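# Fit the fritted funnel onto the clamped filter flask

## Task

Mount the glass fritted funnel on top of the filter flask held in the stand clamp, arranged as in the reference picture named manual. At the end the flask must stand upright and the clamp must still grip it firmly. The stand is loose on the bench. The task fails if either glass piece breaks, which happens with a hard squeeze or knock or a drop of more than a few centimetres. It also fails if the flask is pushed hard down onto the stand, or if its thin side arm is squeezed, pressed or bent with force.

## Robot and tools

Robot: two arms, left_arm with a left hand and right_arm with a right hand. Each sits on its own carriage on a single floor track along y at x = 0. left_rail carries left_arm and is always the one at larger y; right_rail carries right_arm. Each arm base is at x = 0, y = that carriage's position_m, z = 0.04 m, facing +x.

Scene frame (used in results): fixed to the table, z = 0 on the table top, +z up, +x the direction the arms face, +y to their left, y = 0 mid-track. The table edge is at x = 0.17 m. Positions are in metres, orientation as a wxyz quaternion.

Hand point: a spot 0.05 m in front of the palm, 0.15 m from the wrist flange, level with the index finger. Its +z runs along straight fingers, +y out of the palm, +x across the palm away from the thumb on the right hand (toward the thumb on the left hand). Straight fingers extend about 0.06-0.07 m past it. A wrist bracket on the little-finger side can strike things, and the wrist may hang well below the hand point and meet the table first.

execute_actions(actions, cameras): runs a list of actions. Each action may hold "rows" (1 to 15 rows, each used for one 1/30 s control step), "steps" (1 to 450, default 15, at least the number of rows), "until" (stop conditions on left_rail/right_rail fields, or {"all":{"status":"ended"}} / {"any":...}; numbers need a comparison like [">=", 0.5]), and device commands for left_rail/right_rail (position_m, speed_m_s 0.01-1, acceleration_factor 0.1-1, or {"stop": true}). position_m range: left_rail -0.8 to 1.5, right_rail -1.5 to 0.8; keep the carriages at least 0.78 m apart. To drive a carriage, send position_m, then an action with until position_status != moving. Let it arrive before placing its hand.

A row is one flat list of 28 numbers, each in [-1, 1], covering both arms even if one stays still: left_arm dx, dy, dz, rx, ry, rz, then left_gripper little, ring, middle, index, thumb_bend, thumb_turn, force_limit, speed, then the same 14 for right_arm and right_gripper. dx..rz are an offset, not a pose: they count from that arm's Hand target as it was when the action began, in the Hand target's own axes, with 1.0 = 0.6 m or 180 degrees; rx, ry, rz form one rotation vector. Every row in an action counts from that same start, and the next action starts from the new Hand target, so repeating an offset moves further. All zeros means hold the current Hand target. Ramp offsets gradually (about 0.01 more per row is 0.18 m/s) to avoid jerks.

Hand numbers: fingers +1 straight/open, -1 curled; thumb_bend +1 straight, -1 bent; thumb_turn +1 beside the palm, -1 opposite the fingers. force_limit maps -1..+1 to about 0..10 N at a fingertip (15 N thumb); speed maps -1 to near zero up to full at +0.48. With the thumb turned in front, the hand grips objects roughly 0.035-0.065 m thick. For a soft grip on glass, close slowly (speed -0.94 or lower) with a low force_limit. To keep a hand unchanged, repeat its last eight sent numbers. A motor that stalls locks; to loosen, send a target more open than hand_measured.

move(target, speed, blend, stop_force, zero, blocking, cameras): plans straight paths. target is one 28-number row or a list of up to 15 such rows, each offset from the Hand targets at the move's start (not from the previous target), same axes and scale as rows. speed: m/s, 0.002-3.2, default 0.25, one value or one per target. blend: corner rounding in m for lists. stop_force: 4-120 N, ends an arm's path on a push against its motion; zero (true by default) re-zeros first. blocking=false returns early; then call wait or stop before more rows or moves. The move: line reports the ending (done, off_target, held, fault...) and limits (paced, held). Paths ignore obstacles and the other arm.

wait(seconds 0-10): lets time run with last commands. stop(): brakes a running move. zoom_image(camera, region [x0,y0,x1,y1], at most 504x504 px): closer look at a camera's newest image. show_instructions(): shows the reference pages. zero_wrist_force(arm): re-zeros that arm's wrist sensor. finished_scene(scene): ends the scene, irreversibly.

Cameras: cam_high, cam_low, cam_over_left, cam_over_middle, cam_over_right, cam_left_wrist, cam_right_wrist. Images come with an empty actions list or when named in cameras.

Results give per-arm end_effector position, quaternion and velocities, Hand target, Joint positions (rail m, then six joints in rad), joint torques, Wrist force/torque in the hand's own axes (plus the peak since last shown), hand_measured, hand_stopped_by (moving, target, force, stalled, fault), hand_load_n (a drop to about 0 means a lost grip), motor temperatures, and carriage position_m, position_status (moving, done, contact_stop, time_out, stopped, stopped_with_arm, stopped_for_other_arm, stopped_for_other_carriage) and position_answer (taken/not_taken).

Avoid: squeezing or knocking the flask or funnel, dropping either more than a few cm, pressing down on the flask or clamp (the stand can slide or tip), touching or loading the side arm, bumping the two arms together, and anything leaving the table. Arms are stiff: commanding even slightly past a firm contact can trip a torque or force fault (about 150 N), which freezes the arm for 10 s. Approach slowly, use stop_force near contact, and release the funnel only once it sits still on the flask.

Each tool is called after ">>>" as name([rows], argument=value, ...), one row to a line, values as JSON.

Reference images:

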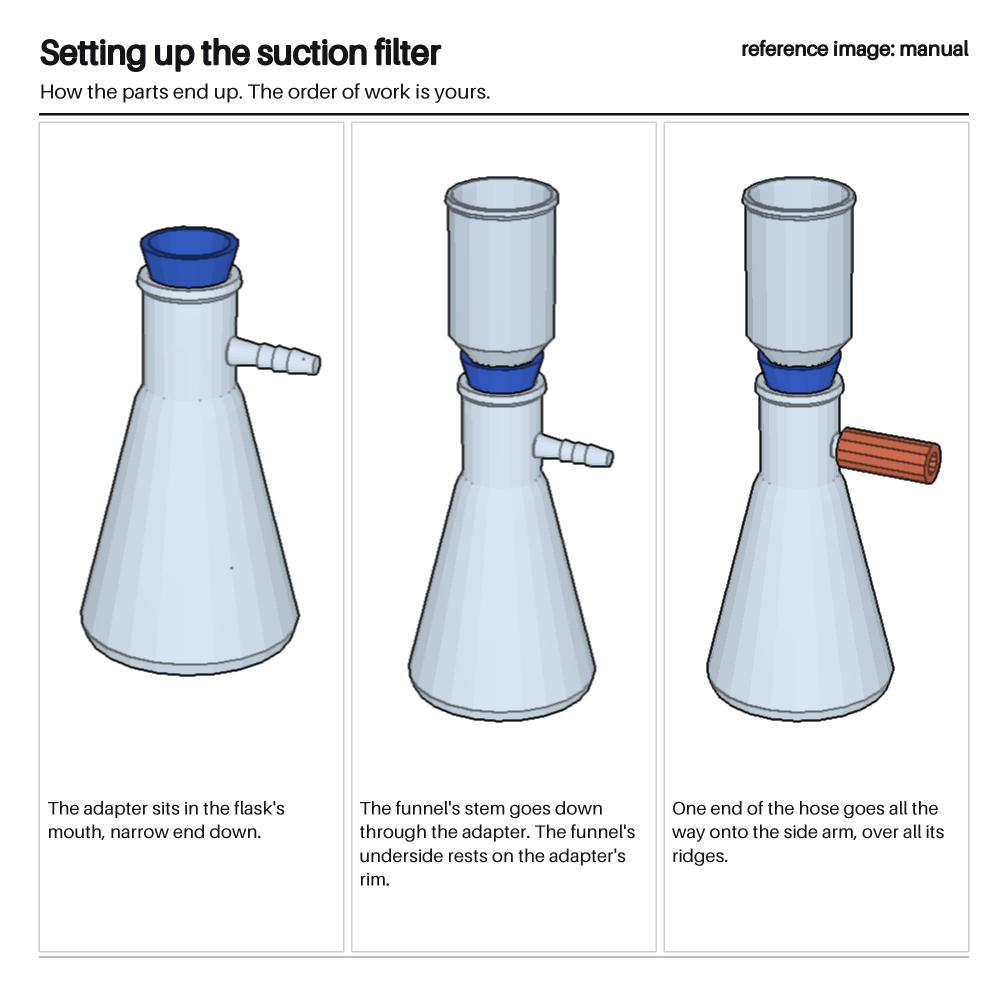

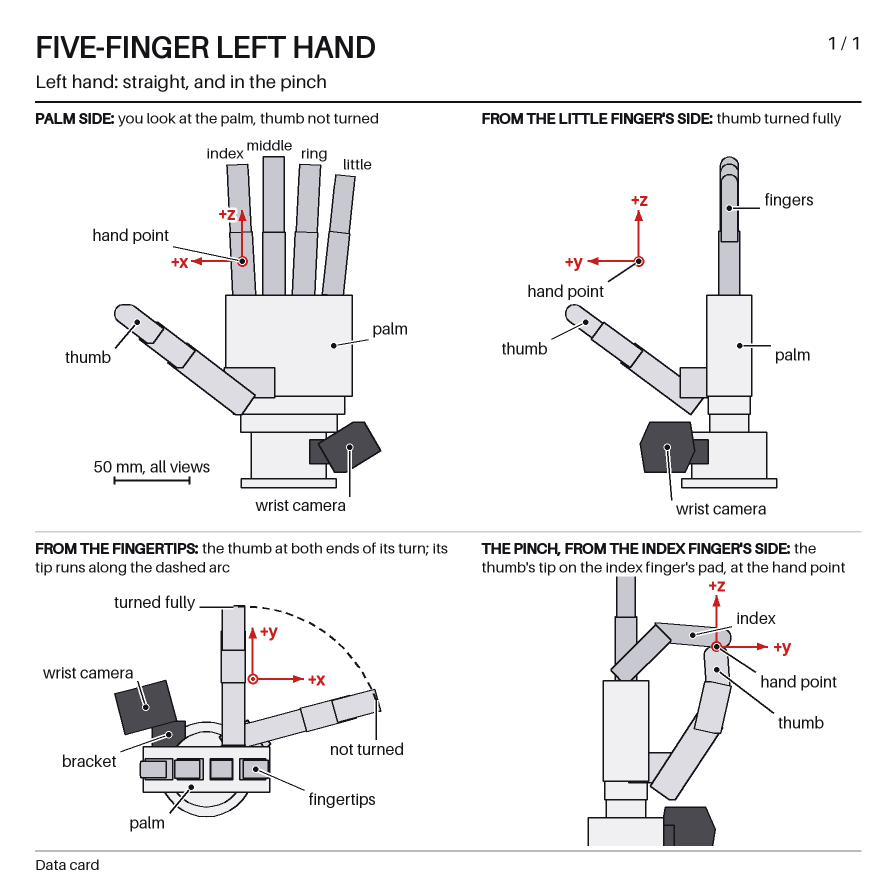

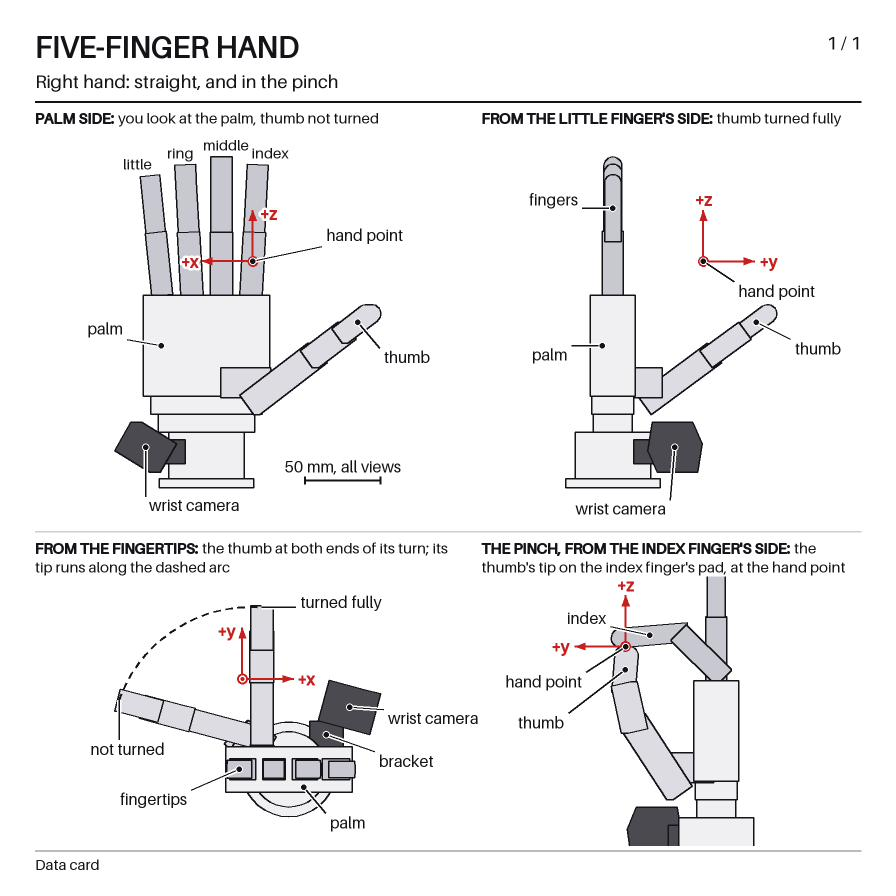

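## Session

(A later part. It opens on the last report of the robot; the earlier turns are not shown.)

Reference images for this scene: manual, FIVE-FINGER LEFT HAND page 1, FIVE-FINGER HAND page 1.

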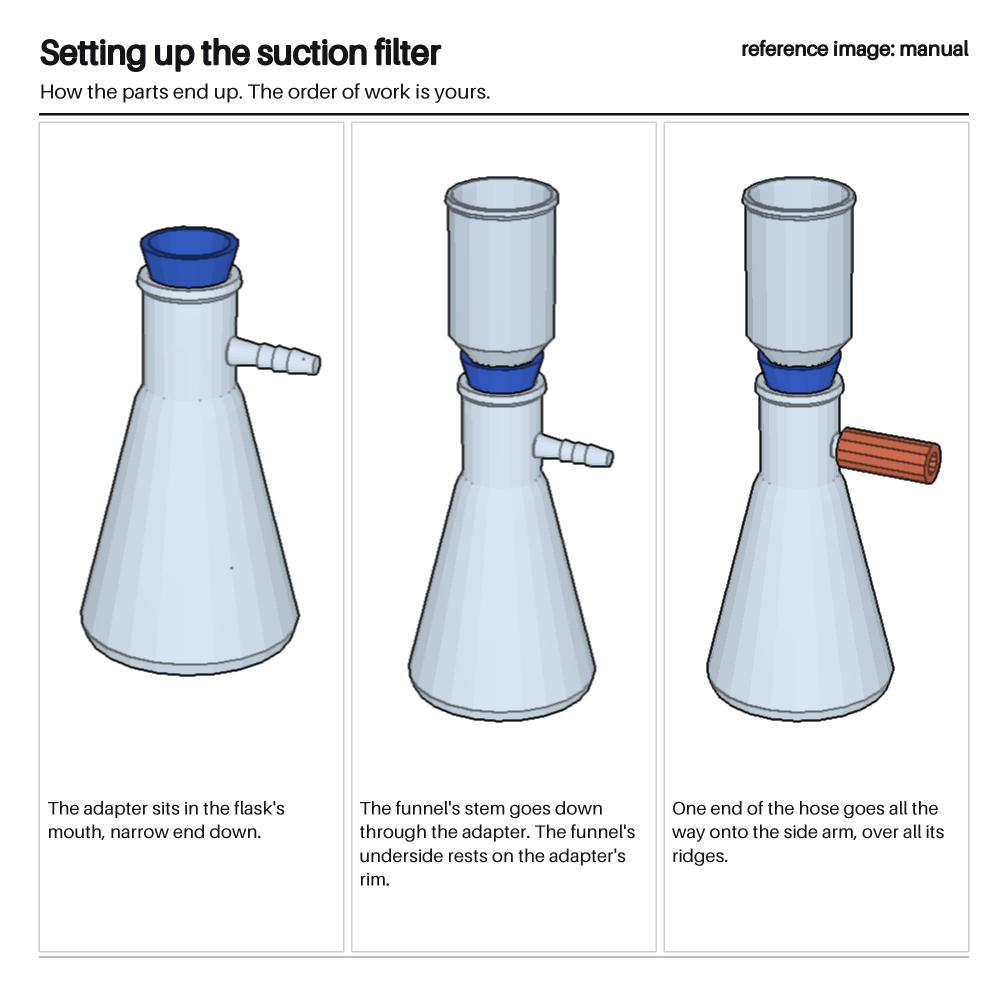

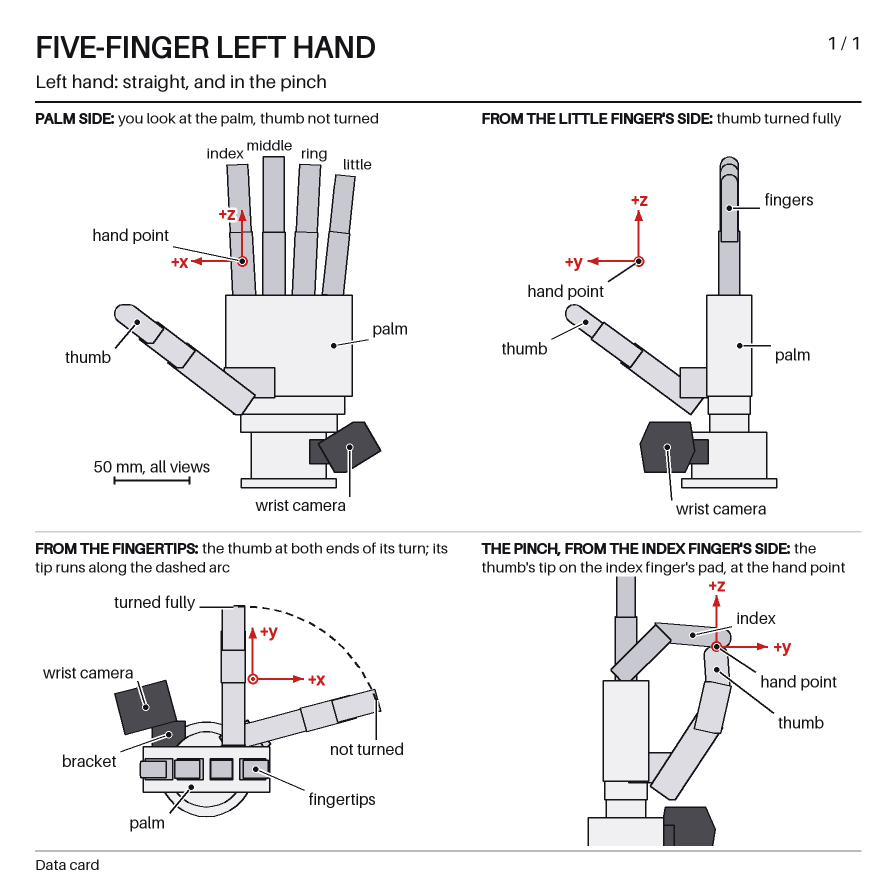

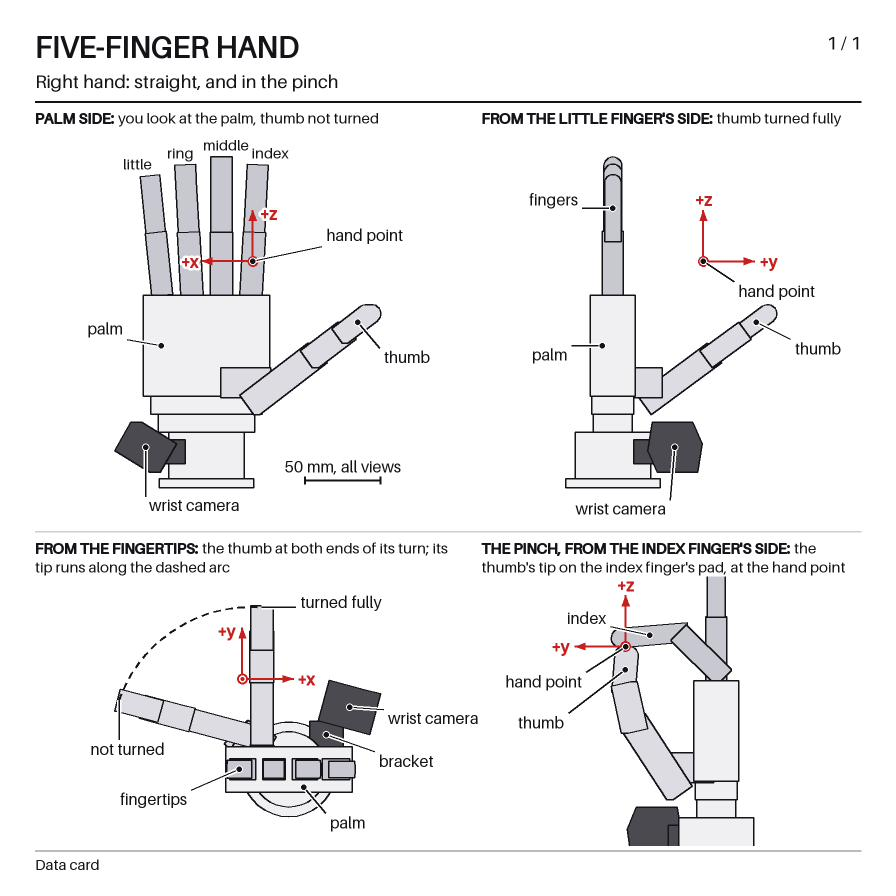

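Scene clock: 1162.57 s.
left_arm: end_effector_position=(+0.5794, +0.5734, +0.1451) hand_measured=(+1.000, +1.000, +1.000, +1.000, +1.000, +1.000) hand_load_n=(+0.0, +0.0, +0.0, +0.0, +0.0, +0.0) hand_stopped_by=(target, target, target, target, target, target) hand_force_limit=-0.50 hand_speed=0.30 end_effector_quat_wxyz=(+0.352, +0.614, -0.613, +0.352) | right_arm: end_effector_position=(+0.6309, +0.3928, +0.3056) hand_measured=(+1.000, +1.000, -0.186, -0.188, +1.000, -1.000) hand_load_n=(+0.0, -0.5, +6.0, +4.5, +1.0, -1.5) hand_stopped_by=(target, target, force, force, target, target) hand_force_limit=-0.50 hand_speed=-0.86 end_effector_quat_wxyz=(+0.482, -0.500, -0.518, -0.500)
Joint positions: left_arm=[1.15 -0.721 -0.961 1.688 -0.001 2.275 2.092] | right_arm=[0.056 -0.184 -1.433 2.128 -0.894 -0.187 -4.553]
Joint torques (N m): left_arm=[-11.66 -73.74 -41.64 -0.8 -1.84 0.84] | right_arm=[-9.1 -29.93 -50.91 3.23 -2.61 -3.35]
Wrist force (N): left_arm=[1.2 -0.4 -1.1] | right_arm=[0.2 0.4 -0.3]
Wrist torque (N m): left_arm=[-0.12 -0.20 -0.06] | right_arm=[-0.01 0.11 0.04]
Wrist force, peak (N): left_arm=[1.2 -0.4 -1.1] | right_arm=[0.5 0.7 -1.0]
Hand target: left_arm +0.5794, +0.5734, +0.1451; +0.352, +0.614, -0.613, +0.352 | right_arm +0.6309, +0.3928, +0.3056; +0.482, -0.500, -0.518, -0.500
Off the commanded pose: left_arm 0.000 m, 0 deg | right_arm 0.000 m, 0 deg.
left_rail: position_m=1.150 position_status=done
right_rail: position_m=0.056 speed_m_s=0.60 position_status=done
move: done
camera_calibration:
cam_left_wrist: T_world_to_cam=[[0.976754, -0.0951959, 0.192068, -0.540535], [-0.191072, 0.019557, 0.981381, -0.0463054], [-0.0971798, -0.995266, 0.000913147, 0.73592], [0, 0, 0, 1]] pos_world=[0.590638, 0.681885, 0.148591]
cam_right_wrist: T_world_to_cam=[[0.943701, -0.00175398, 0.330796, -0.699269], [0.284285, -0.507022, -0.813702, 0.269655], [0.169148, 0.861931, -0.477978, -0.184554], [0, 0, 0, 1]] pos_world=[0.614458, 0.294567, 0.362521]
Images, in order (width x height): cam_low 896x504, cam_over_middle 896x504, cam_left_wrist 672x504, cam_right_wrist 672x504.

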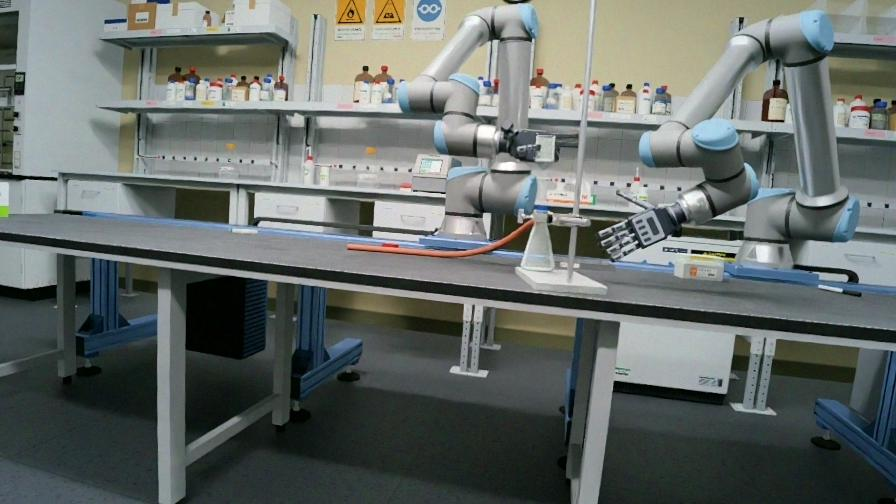

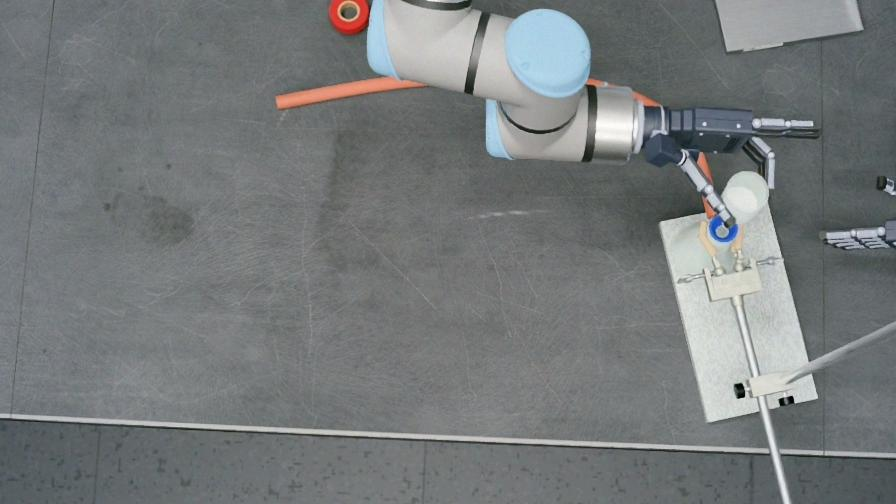

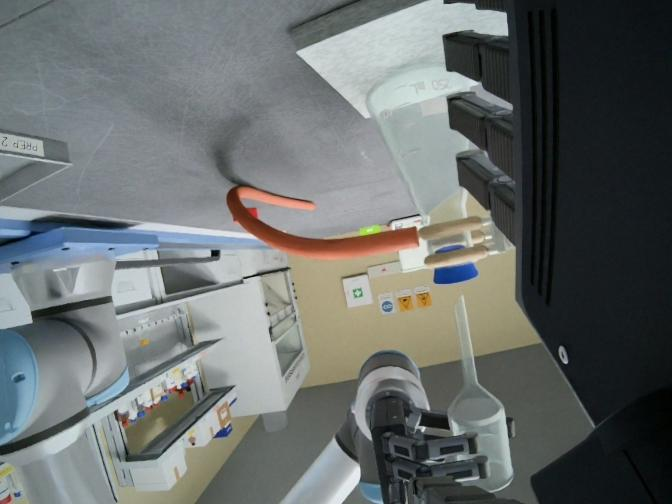

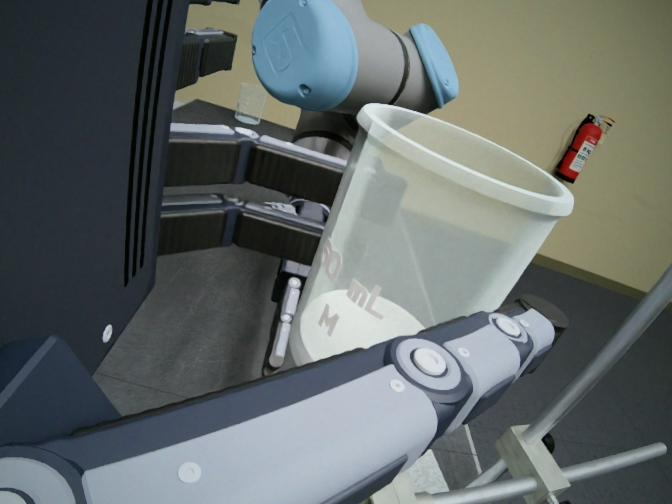

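>>> move([
  [0,0,0,0,0,0,1,1,1,1,1,1,-0.5,0.3,0,0.00167,0.0025,0,0,0,1,1,-0.35,-0.35,1,-1,-0.5,-0.86],
  [0,0,0,0,0,0,1,1,1,1,1,1,-0.5,0.3,-0.04995,-0.0001,0.0043,0,0,0,1,1,-0.35,-0.35,1,-1,-0.5,-0.86],
], speed=0.04, stop_force=4, cameras=["cam_left_wrist","cam_over_middle","cam_low"])

>>> zoom_image(camera="cam_over_middle", region=[680, 170, 790, 260])

>>> zoom_image(camera="cam_low", region=[525, 165, 565, 215])

>>> zoom_image(camera="cam_left_wrist", region=[400, 220, 520, 380])

Scene clock: 1182.27 s.
left_arm: end_effector_position=(+0.5794, +0.5734, +0.1451) hand_measured=(+1.000, +1.000, +1.000, +1.000, +1.000, +1.000) hand_load_n=(+0.0, +0.0, +0.0, +0.0, +0.0, +0.0) hand_stopped_by=(target, target, target, target, target, target) hand_force_limit=-0.50 hand_speed=0.30 end_effector_quat_wxyz=(+0.352, +0.614, -0.613, +0.352) | right_arm: end_effector_position=(+0.6319, +0.3943, +0.2755) hand_measured=(+1.000, +1.000, -0.186, -0.188, +1.000, -1.000) hand_load_n=(+0.0, +0.0, +6.0, +4.5, +1.0, -1.5) hand_stopped_by=(target, target, force, force, target, target) hand_force_limit=-0.50 hand_speed=-0.86 end_effector_quat_wxyz=(+0.482, -0.500, -0.518, -0.500)
Joint positions: left_arm=[1.15 -0.721 -0.961 1.688 -0.001 2.275 2.092] | right_arm=[0.056 -0.181 -1.393 2.149 -0.958 -0.184 -4.55]
Joint torques (N m): left_arm=[-11.11 -75.33 -40.29 -0.71 -2.02 0.86] | right_arm=[15.78 -29.85 -20.11 -3.7 3.56 3.02]
Wrist force (N): left_arm=[0.9 -0.2 -0.6] | right_arm=[0.1 0.3 0.0]
Wrist torque (N m): left_arm=[-0.12 -0.14 -0.08] | right_arm=[-0.05 0.13 -0.21]
Wrist force, peak (N): left_arm=[1.5 -0.4 -0.9] | right_arm=[-0.8 0.2 -0.7]
Hand target: left_arm +0.5794, +0.5734, +0.1451; +0.352, +0.614, -0.613, +0.352 | right_arm +0.6319, +0.3943, +0.2755; +0.482, -0.500, -0.518, -0.500
Off the commanded pose: left_arm 0.000 m, 0 deg | right_arm 0.000 m, 0 deg.
left_rail: position_m=1.150 position_status=done
right_rail: position_m=0.056 speed_m_s=0.60 position_status=done
move: done
camera_calibration:
cam_left_wrist: T_world_to_cam=[[0.976754, -0.0951959, 0.192068, -0.540535], [-0.191072, 0.019557, 0.981381, -0.0463054], [-0.0971798, -0.995266, 0.000913147, 0.73592], [0, 0, 0, 1]] pos_world=[0.590638, 0.681885, 0.148591]
Images, in order (width x height): cam_low 896x504, cam_over_middle 896x504, cam_left_wrist 672x504.

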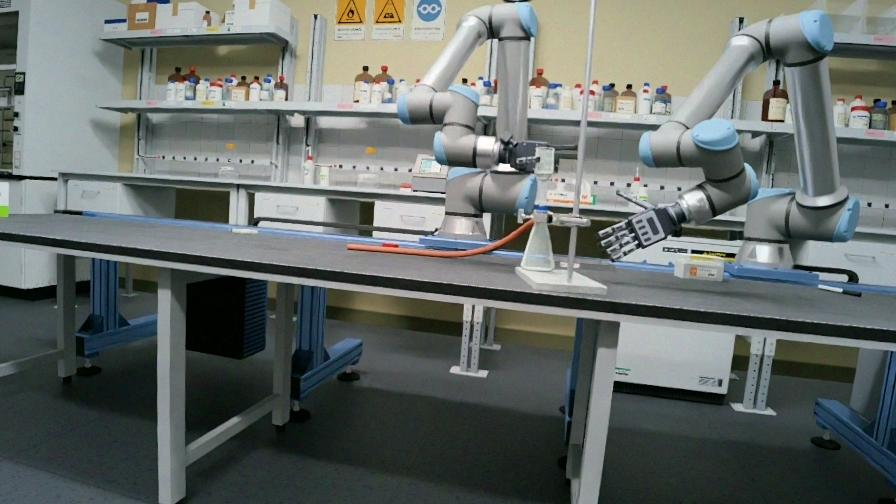

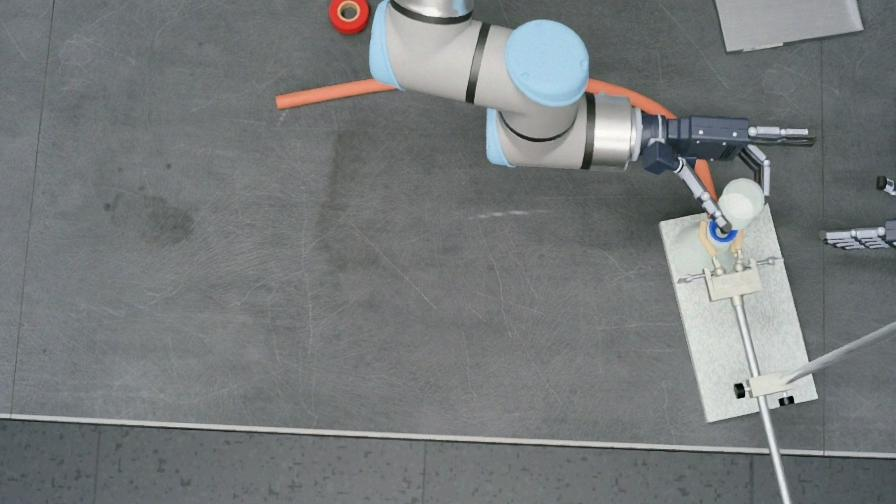

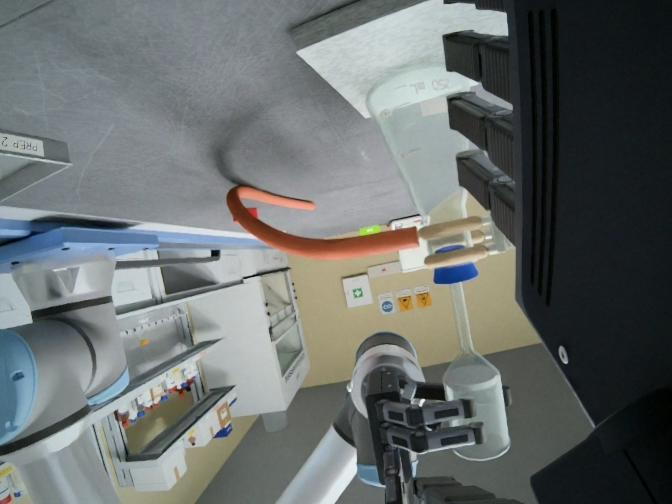

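Scaled by 4.582 from the camera's 896x504 image, which has a finer 1280x720 frame.

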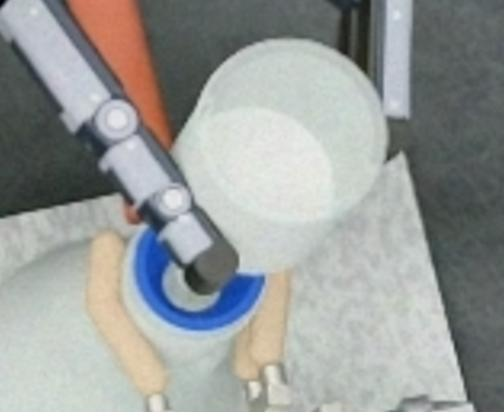

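Scaled by 10.080 from the camera's 896x504 image, which has a finer 1280x720 frame.

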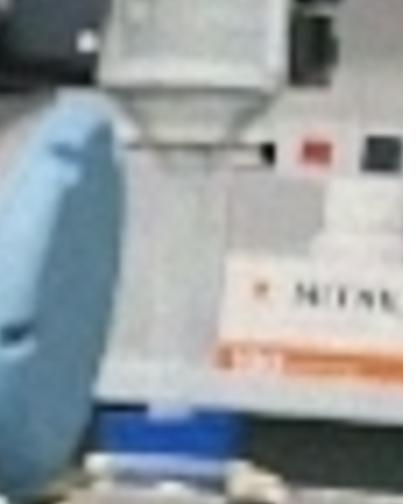

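Scaled by 3.150 from the camera's 672x504 image, which has a finer 960x720 frame.

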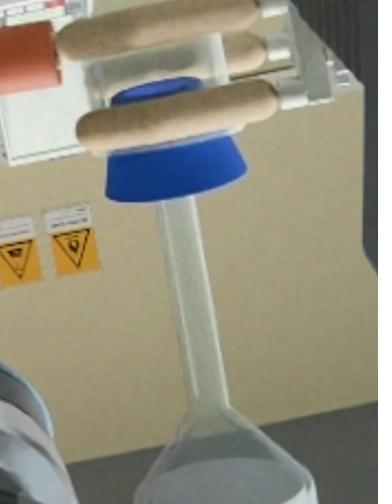

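>>> move(target=[0,0,0,0,0,0,1,1,1,1,1,1,-0.5,0.3,-0.09994,-0.0036,0.0037,0,0,0,1,1,-0.35,-0.35,1,-1,-0.5,-0.86], speed=0.03, stop_force=4, cameras=["cam_left_wrist","cam_over_middle","cam_low"])

>>> zoom_image(camera="cam_over_middle", region=[680, 170, 790, 260])

>>> zoom_image(camera="cam_low", region=[515, 155, 565, 245])

>>> zoom_image(camera="cam_left_wrist", region=[400, 220, 520, 380])

Scene clock: 1193.83 s.
left_arm: end_effector_position=(+0.5794, +0.5734, +0.1451) hand_measured=(+1.000, +1.000, +1.000, +1.000, +1.000, +1.000) hand_load_n=(+0.0, +0.0, +0.0, +0.0, +0.0, +0.0) hand_stopped_by=(target, target, target, target, target, target) hand_force_limit=-0.50 hand_speed=0.30 end_effector_quat_wxyz=(+0.352, +0.614, -0.613, +0.352) | right_arm: end_effector_position=(+0.6319, +0.3943, +0.2155) hand_measured=(+1.000, +1.000, -0.186, -0.188, +1.000, -1.000) hand_load_n=(+0.0, +0.0, +6.0, +5.0, +1.0, -0.5) hand_stopped_by=(target, target, force, force, target, target) hand_force_limit=-0.50 hand_speed=-0.86 end_effector_quat_wxyz=(+0.482, -0.500, -0.518, -0.500)
Joint positions: left_arm=[1.15 -0.721 -0.961 1.688 -0.001 2.275 2.092] | right_arm=[0.056 -0.181 -1.306 2.187 -1.082 -0.184 -4.55]
Joint torques (N m): left_arm=[-11.59 -76.88 -40.93 -0.72 -1.65 0.51] | right_arm=[14.34 -32.67 -14.91 -3.75 3.36 3.43]
Wrist force (N): left_arm=[0.9 -0.5 -0.6] | right_arm=[1.8 0.7 1.0]
Wrist torque (N m): left_arm=[-0.15 -0.15 -0.07] | right_arm=[0.04 0.16 -0.26]
Wrist force, peak (N): left_arm=[1.3 -0.4 -0.9] | right_arm=[2.1 0.7 1.1]
Hand target: left_arm +0.5794, +0.5734, +0.1451; +0.352, +0.614, -0.613, +0.352 | right_arm +0.6319, +0.3943, +0.2155; +0.482, -0.500, -0.518, -0.500
Off the commanded pose: left_arm 0.000 m, 0 deg | right_arm 0.000 m, 0 deg.
left_rail: position_m=1.150 position_status=done
right_rail: position_m=0.056 speed_m_s=0.60 position_status=done
move: done
camera_calibration:
cam_left_wrist: T_world_to_cam=[[0.976754, -0.0951959, 0.192068, -0.540535], [-0.191072, 0.019557, 0.981381, -0.0463054], [-0.0971798, -0.995266, 0.000913147, 0.73592], [0, 0, 0, 1]] pos_world=[0.590638, 0.681885, 0.148591]
Images, in order (width x height): cam_low 896x504, cam_over_middle 896x504, cam_left_wrist 672x504.

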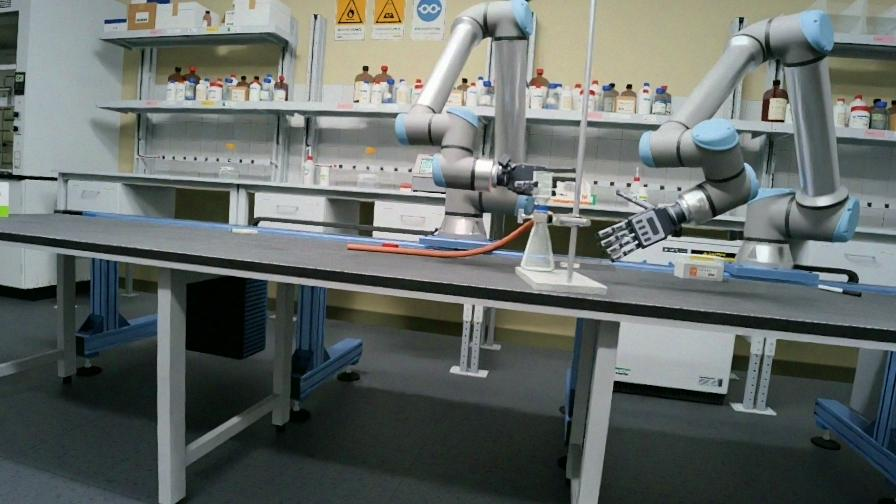

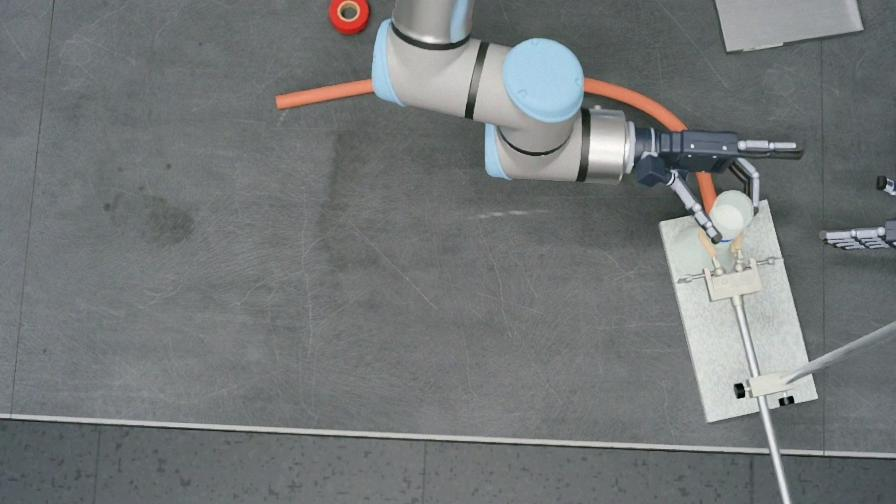

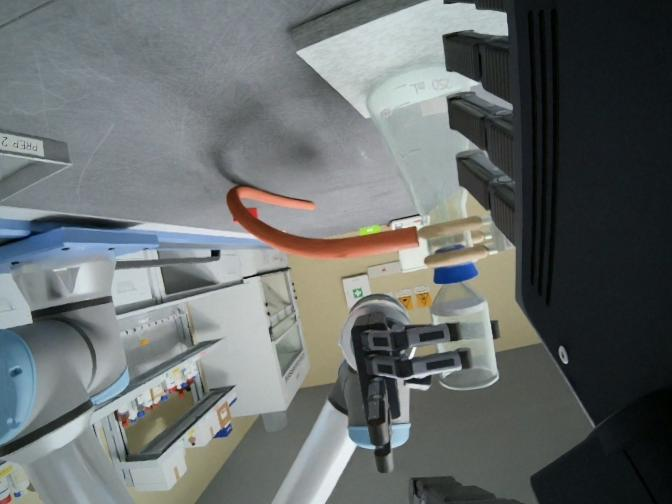

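Scaled by 4.582 from the camera's 896x504 image, which has a finer 1280x720 frame.

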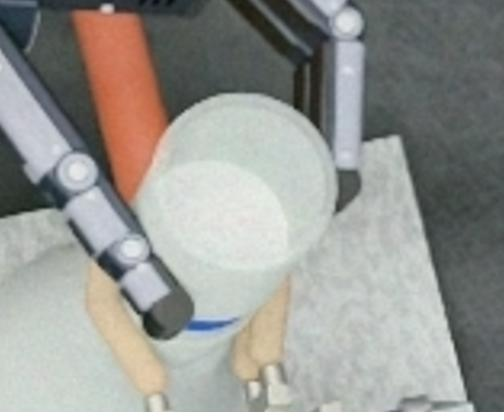

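Scaled by 5.600 from the camera's 896x504 image, which has a finer 1280x720 frame.

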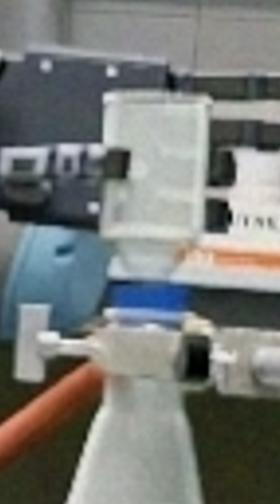

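Scaled by 3.150 from the camera's 672x504 image, which has a finer 960x720 frame.

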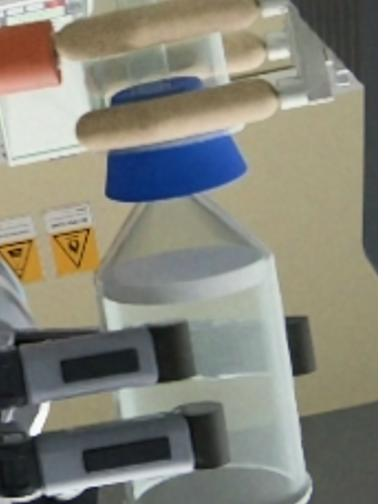

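>>> move(target=[0,0,0,0,0,0,1,1,1,1,1,1,-0.5,0.3,-0.02,0.0004,0.0007,0,0,0,1,1,-0.35,-0.35,1,-1,-0.5,-0.86], speed=0.01, stop_force=4, cameras=["cam_left_wrist","cam_over_middle","cam_low"])

>>> zoom_image(camera="cam_left_wrist", region=[400, 220, 520, 380])

Scene clock: 1205.33 s.
left_arm: end_effector_position=(+0.5794, +0.5734, +0.1451) hand_measured=(+1.000, +1.000, +1.000, +1.000, +1.000, +1.000) hand_load_n=(+0.0, +0.0, +0.0, +0.0, +0.0, +0.0) hand_stopped_by=(target, target, target, target, target, target) hand_force_limit=-0.50 hand_speed=0.30 end_effector_quat_wxyz=(+0.352, +0.614, -0.613, +0.352) | right_arm: end_effector_position=(+0.6324, +0.3943, +0.2059) hand_measured=(+1.000, +1.000, -0.186, -0.188, +1.000, -1.000) hand_load_n=(+0.0, +0.0, +6.5, +5.5, +1.0, -1.0) hand_stopped_by=(target, target, force, force, target, target) hand_force_limit=-0.50 hand_speed=-0.86 end_effector_quat_wxyz=(+0.482, -0.500, -0.518, -0.500)
Joint positions: left_arm=[1.15 -0.721 -0.961 1.688 -0.001 2.275 2.092] | right_arm=[0.056 -0.181 -1.29 2.191 -1.102 -0.184 -4.55]
Joint torques (N m): left_arm=[-12.1 -76.45 -41.67 -0.31 -1.82 0.3] | right_arm=[7.1 -70.94 -41.49 3.36 2.08 0.73]
Wrist force (N): left_arm=[1.0 -0.2 -0.7] | right_arm=[4.3 0.5 1.9]
Wrist torque (N m): left_arm=[-0.11 -0.16 -0.08] | right_arm=[0.00 0.14 -0.27]
Wrist force, peak (N): left_arm=[1.3 -0.3 -0.9] | right_arm=[7.8 0.6 2.1]
Hand target: left_arm +0.5794, +0.5734, +0.1451; +0.352, +0.614, -0.613, +0.352 | right_arm +0.6324, +0.3943, +0.2059; +0.482, -0.500, -0.518, -0.500 (not the last commanded pose)
Off the commanded pose: left_arm 0.000 m, 0 deg | right_arm 0.002 m, 0 deg.
left_rail: position_m=1.150 position_status=done
right_rail: position_m=0.056 speed_m_s=0.60 position_status=done
move: contact (right_arm)
camera_calibration:
cam_left_wrist: T_world_to_cam=[[0.976754, -0.0951959, 0.192068, -0.540535], [-0.191072, 0.019557, 0.981381, -0.0463054], [-0.0971798, -0.995266, 0.000913147, 0.73592], [0, 0, 0, 1]] pos_world=[0.590638, 0.681885, 0.148591]
Images, in order (width x height): cam_low 896x504, cam_over_middle 896x504, cam_left_wrist 672x504.

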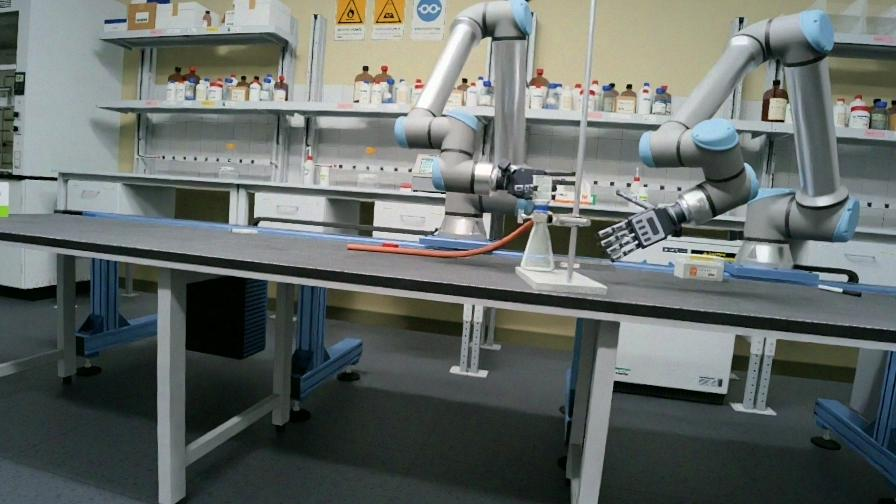

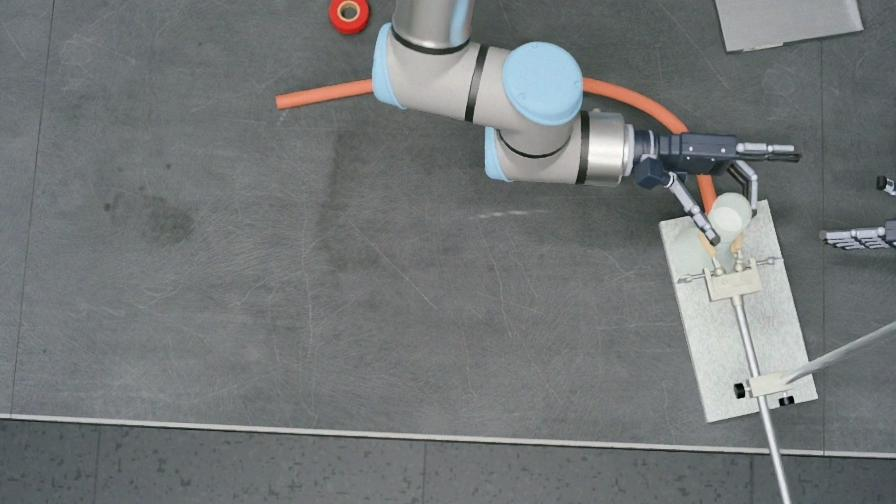

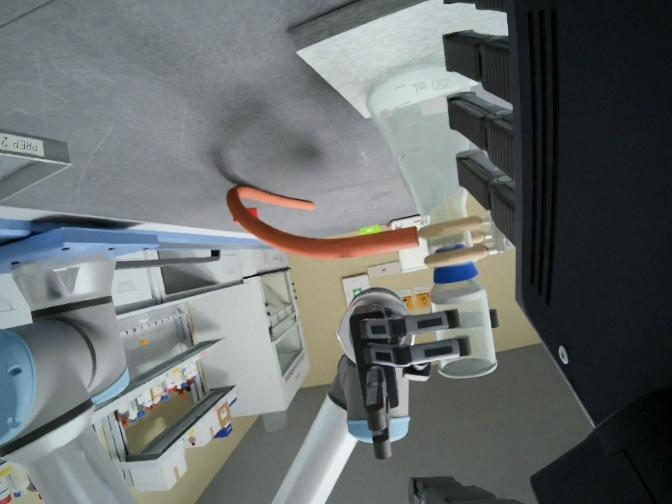

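Scaled by 3.150 from the camera's 672x504 image, which has a finer 960x720 frame.

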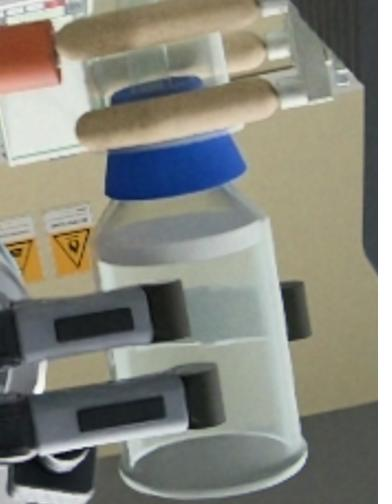

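>>> execute_actions([
  {"rows":[[0,0,0,0,0,0,1,1,1,1,1,1,-0.5,0.3,0,0,0,0,0,0,1,1,0.0,0.0,1,-1,-0.5,-0.85]],"steps":20},
  {"rows":[[0,0,0,0,0,0,1,1,1,1,1,1,-0.5,0.3,0,0,0,0,0,0,1,1,1,1,1,-1,-0.5,-0.2]],"steps":25},
], cameras=["cam_left_wrist","cam_over_middle"])

>>> zoom_image(camera="cam_left_wrist", region=[400, 220, 520, 380])

>>> zoom_image(camera="cam_over_middle", region=[680, 170, 790, 260])

Scene clock: 1214.70 s.
left_arm: end_effector_position=(+0.5794, +0.5734, +0.1451) hand_measured=(+1.000, +1.000, +1.000, +1.000, +1.000, +1.000) hand_load_n=(+0.0, +0.0, +0.0, +0.0, +0.0, +0.0) hand_stopped_by=(target, target, target, target, target, target) hand_force_limit=-0.50 hand_speed=0.30 end_effector_quat_wxyz=(+0.352, +0.614, -0.613, +0.352) | right_arm: end_effector_position=(+0.6324, +0.3943, +0.2059) hand_measured=(+1.000, +1.000, +1.000, +1.000, +1.000, -1.000) hand_load_n=(+0.0, +0.0, +0.0, +0.0, +0.0, +0.5) hand_stopped_by=(target, target, target, target, target, target) hand_force_limit=-0.50 hand_speed=-0.20 end_effector_quat_wxyz=(+0.482, -0.500, -0.518, -0.500)
Joint positions: left_arm=[1.15 -0.721 -0.961 1.688 -0.001 2.275 2.092] | right_arm=[0.056 -0.181 -1.29 2.191 -1.102 -0.184 -4.55]
Joint torques (N m): left_arm=[-11.08 -75.36 -41.47 -0.71 -2.22 0.52] | right_arm=[-1.28 -71.64 -41.33 2.5 -0.1 -0.7]
Wrist force (N): left_arm=[1.0 -0.3 -0.9] | right_arm=[0.7 0.1 -0.3]
Wrist torque (N m): left_arm=[-0.11 -0.16 -0.08] | right_arm=[-0.08 0.15 -0.27]
Wrist force, peak (N): left_arm=[1.3 -0.3 -1.0] | right_arm=[5.0 0.7 1.7]
Hand target: left_arm +0.5794, +0.5734, +0.1451; +0.352, +0.614, -0.613, +0.352 | right_arm +0.6324, +0.3943, +0.2059; +0.482, -0.500, -0.518, -0.500
Off the commanded pose: left_arm 0.000 m, 0 deg | right_arm 0.000 m, 0 deg.
left_rail: position_m=1.150 position_status=done
right_rail: position_m=0.056 speed_m_s=0.60 position_status=done
camera_calibration:
cam_left_wrist: T_world_to_cam=[[0.976754, -0.0951959, 0.192068, -0.540535], [-0.191072, 0.019557, 0.981381, -0.0463054], [-0.0971798, -0.995266, 0.000913147, 0.73592], [0, 0, 0, 1]] pos_world=[0.590638, 0.681885, 0.148591]
Images, in order (width x height): cam_over_middle 896x504, cam_left_wrist 672x504.

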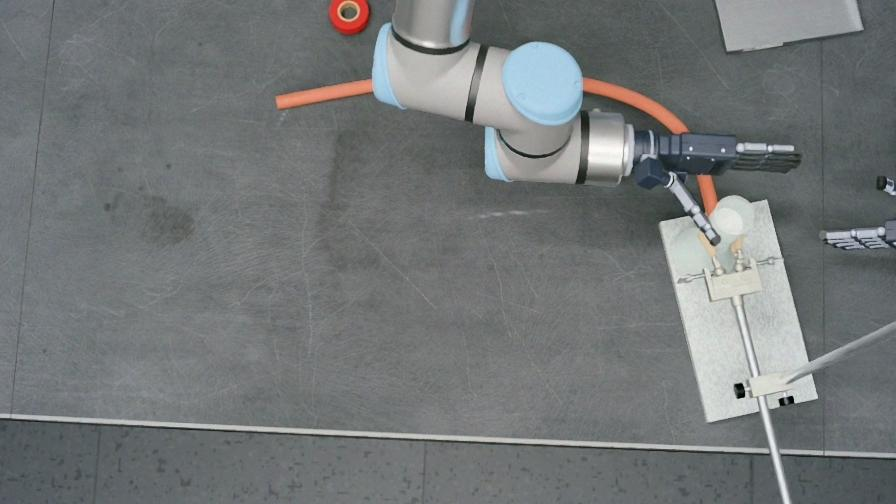

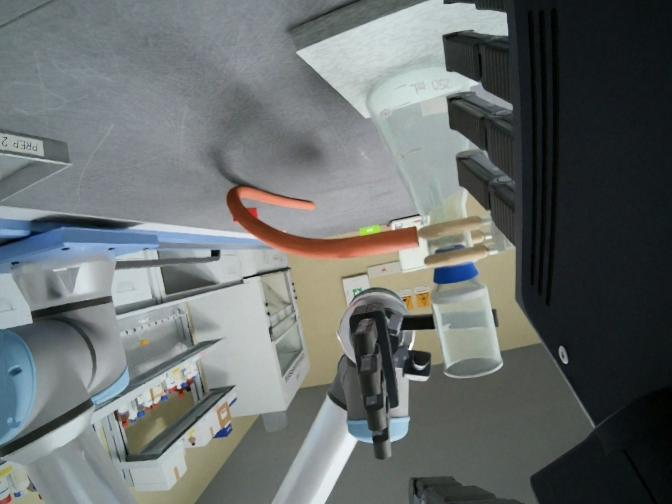

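Scaled by 3.150 from the camera's 672x504 image, which has a finer 960x720 frame.

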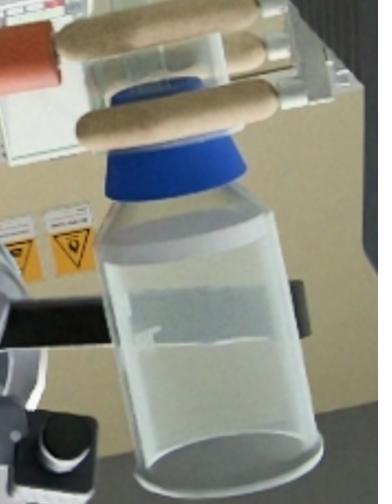

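Scaled by 4.582 from the camera's 896x504 image, which has a finer 1280x720 frame.

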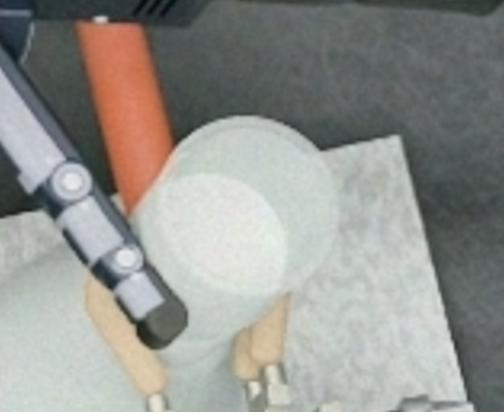

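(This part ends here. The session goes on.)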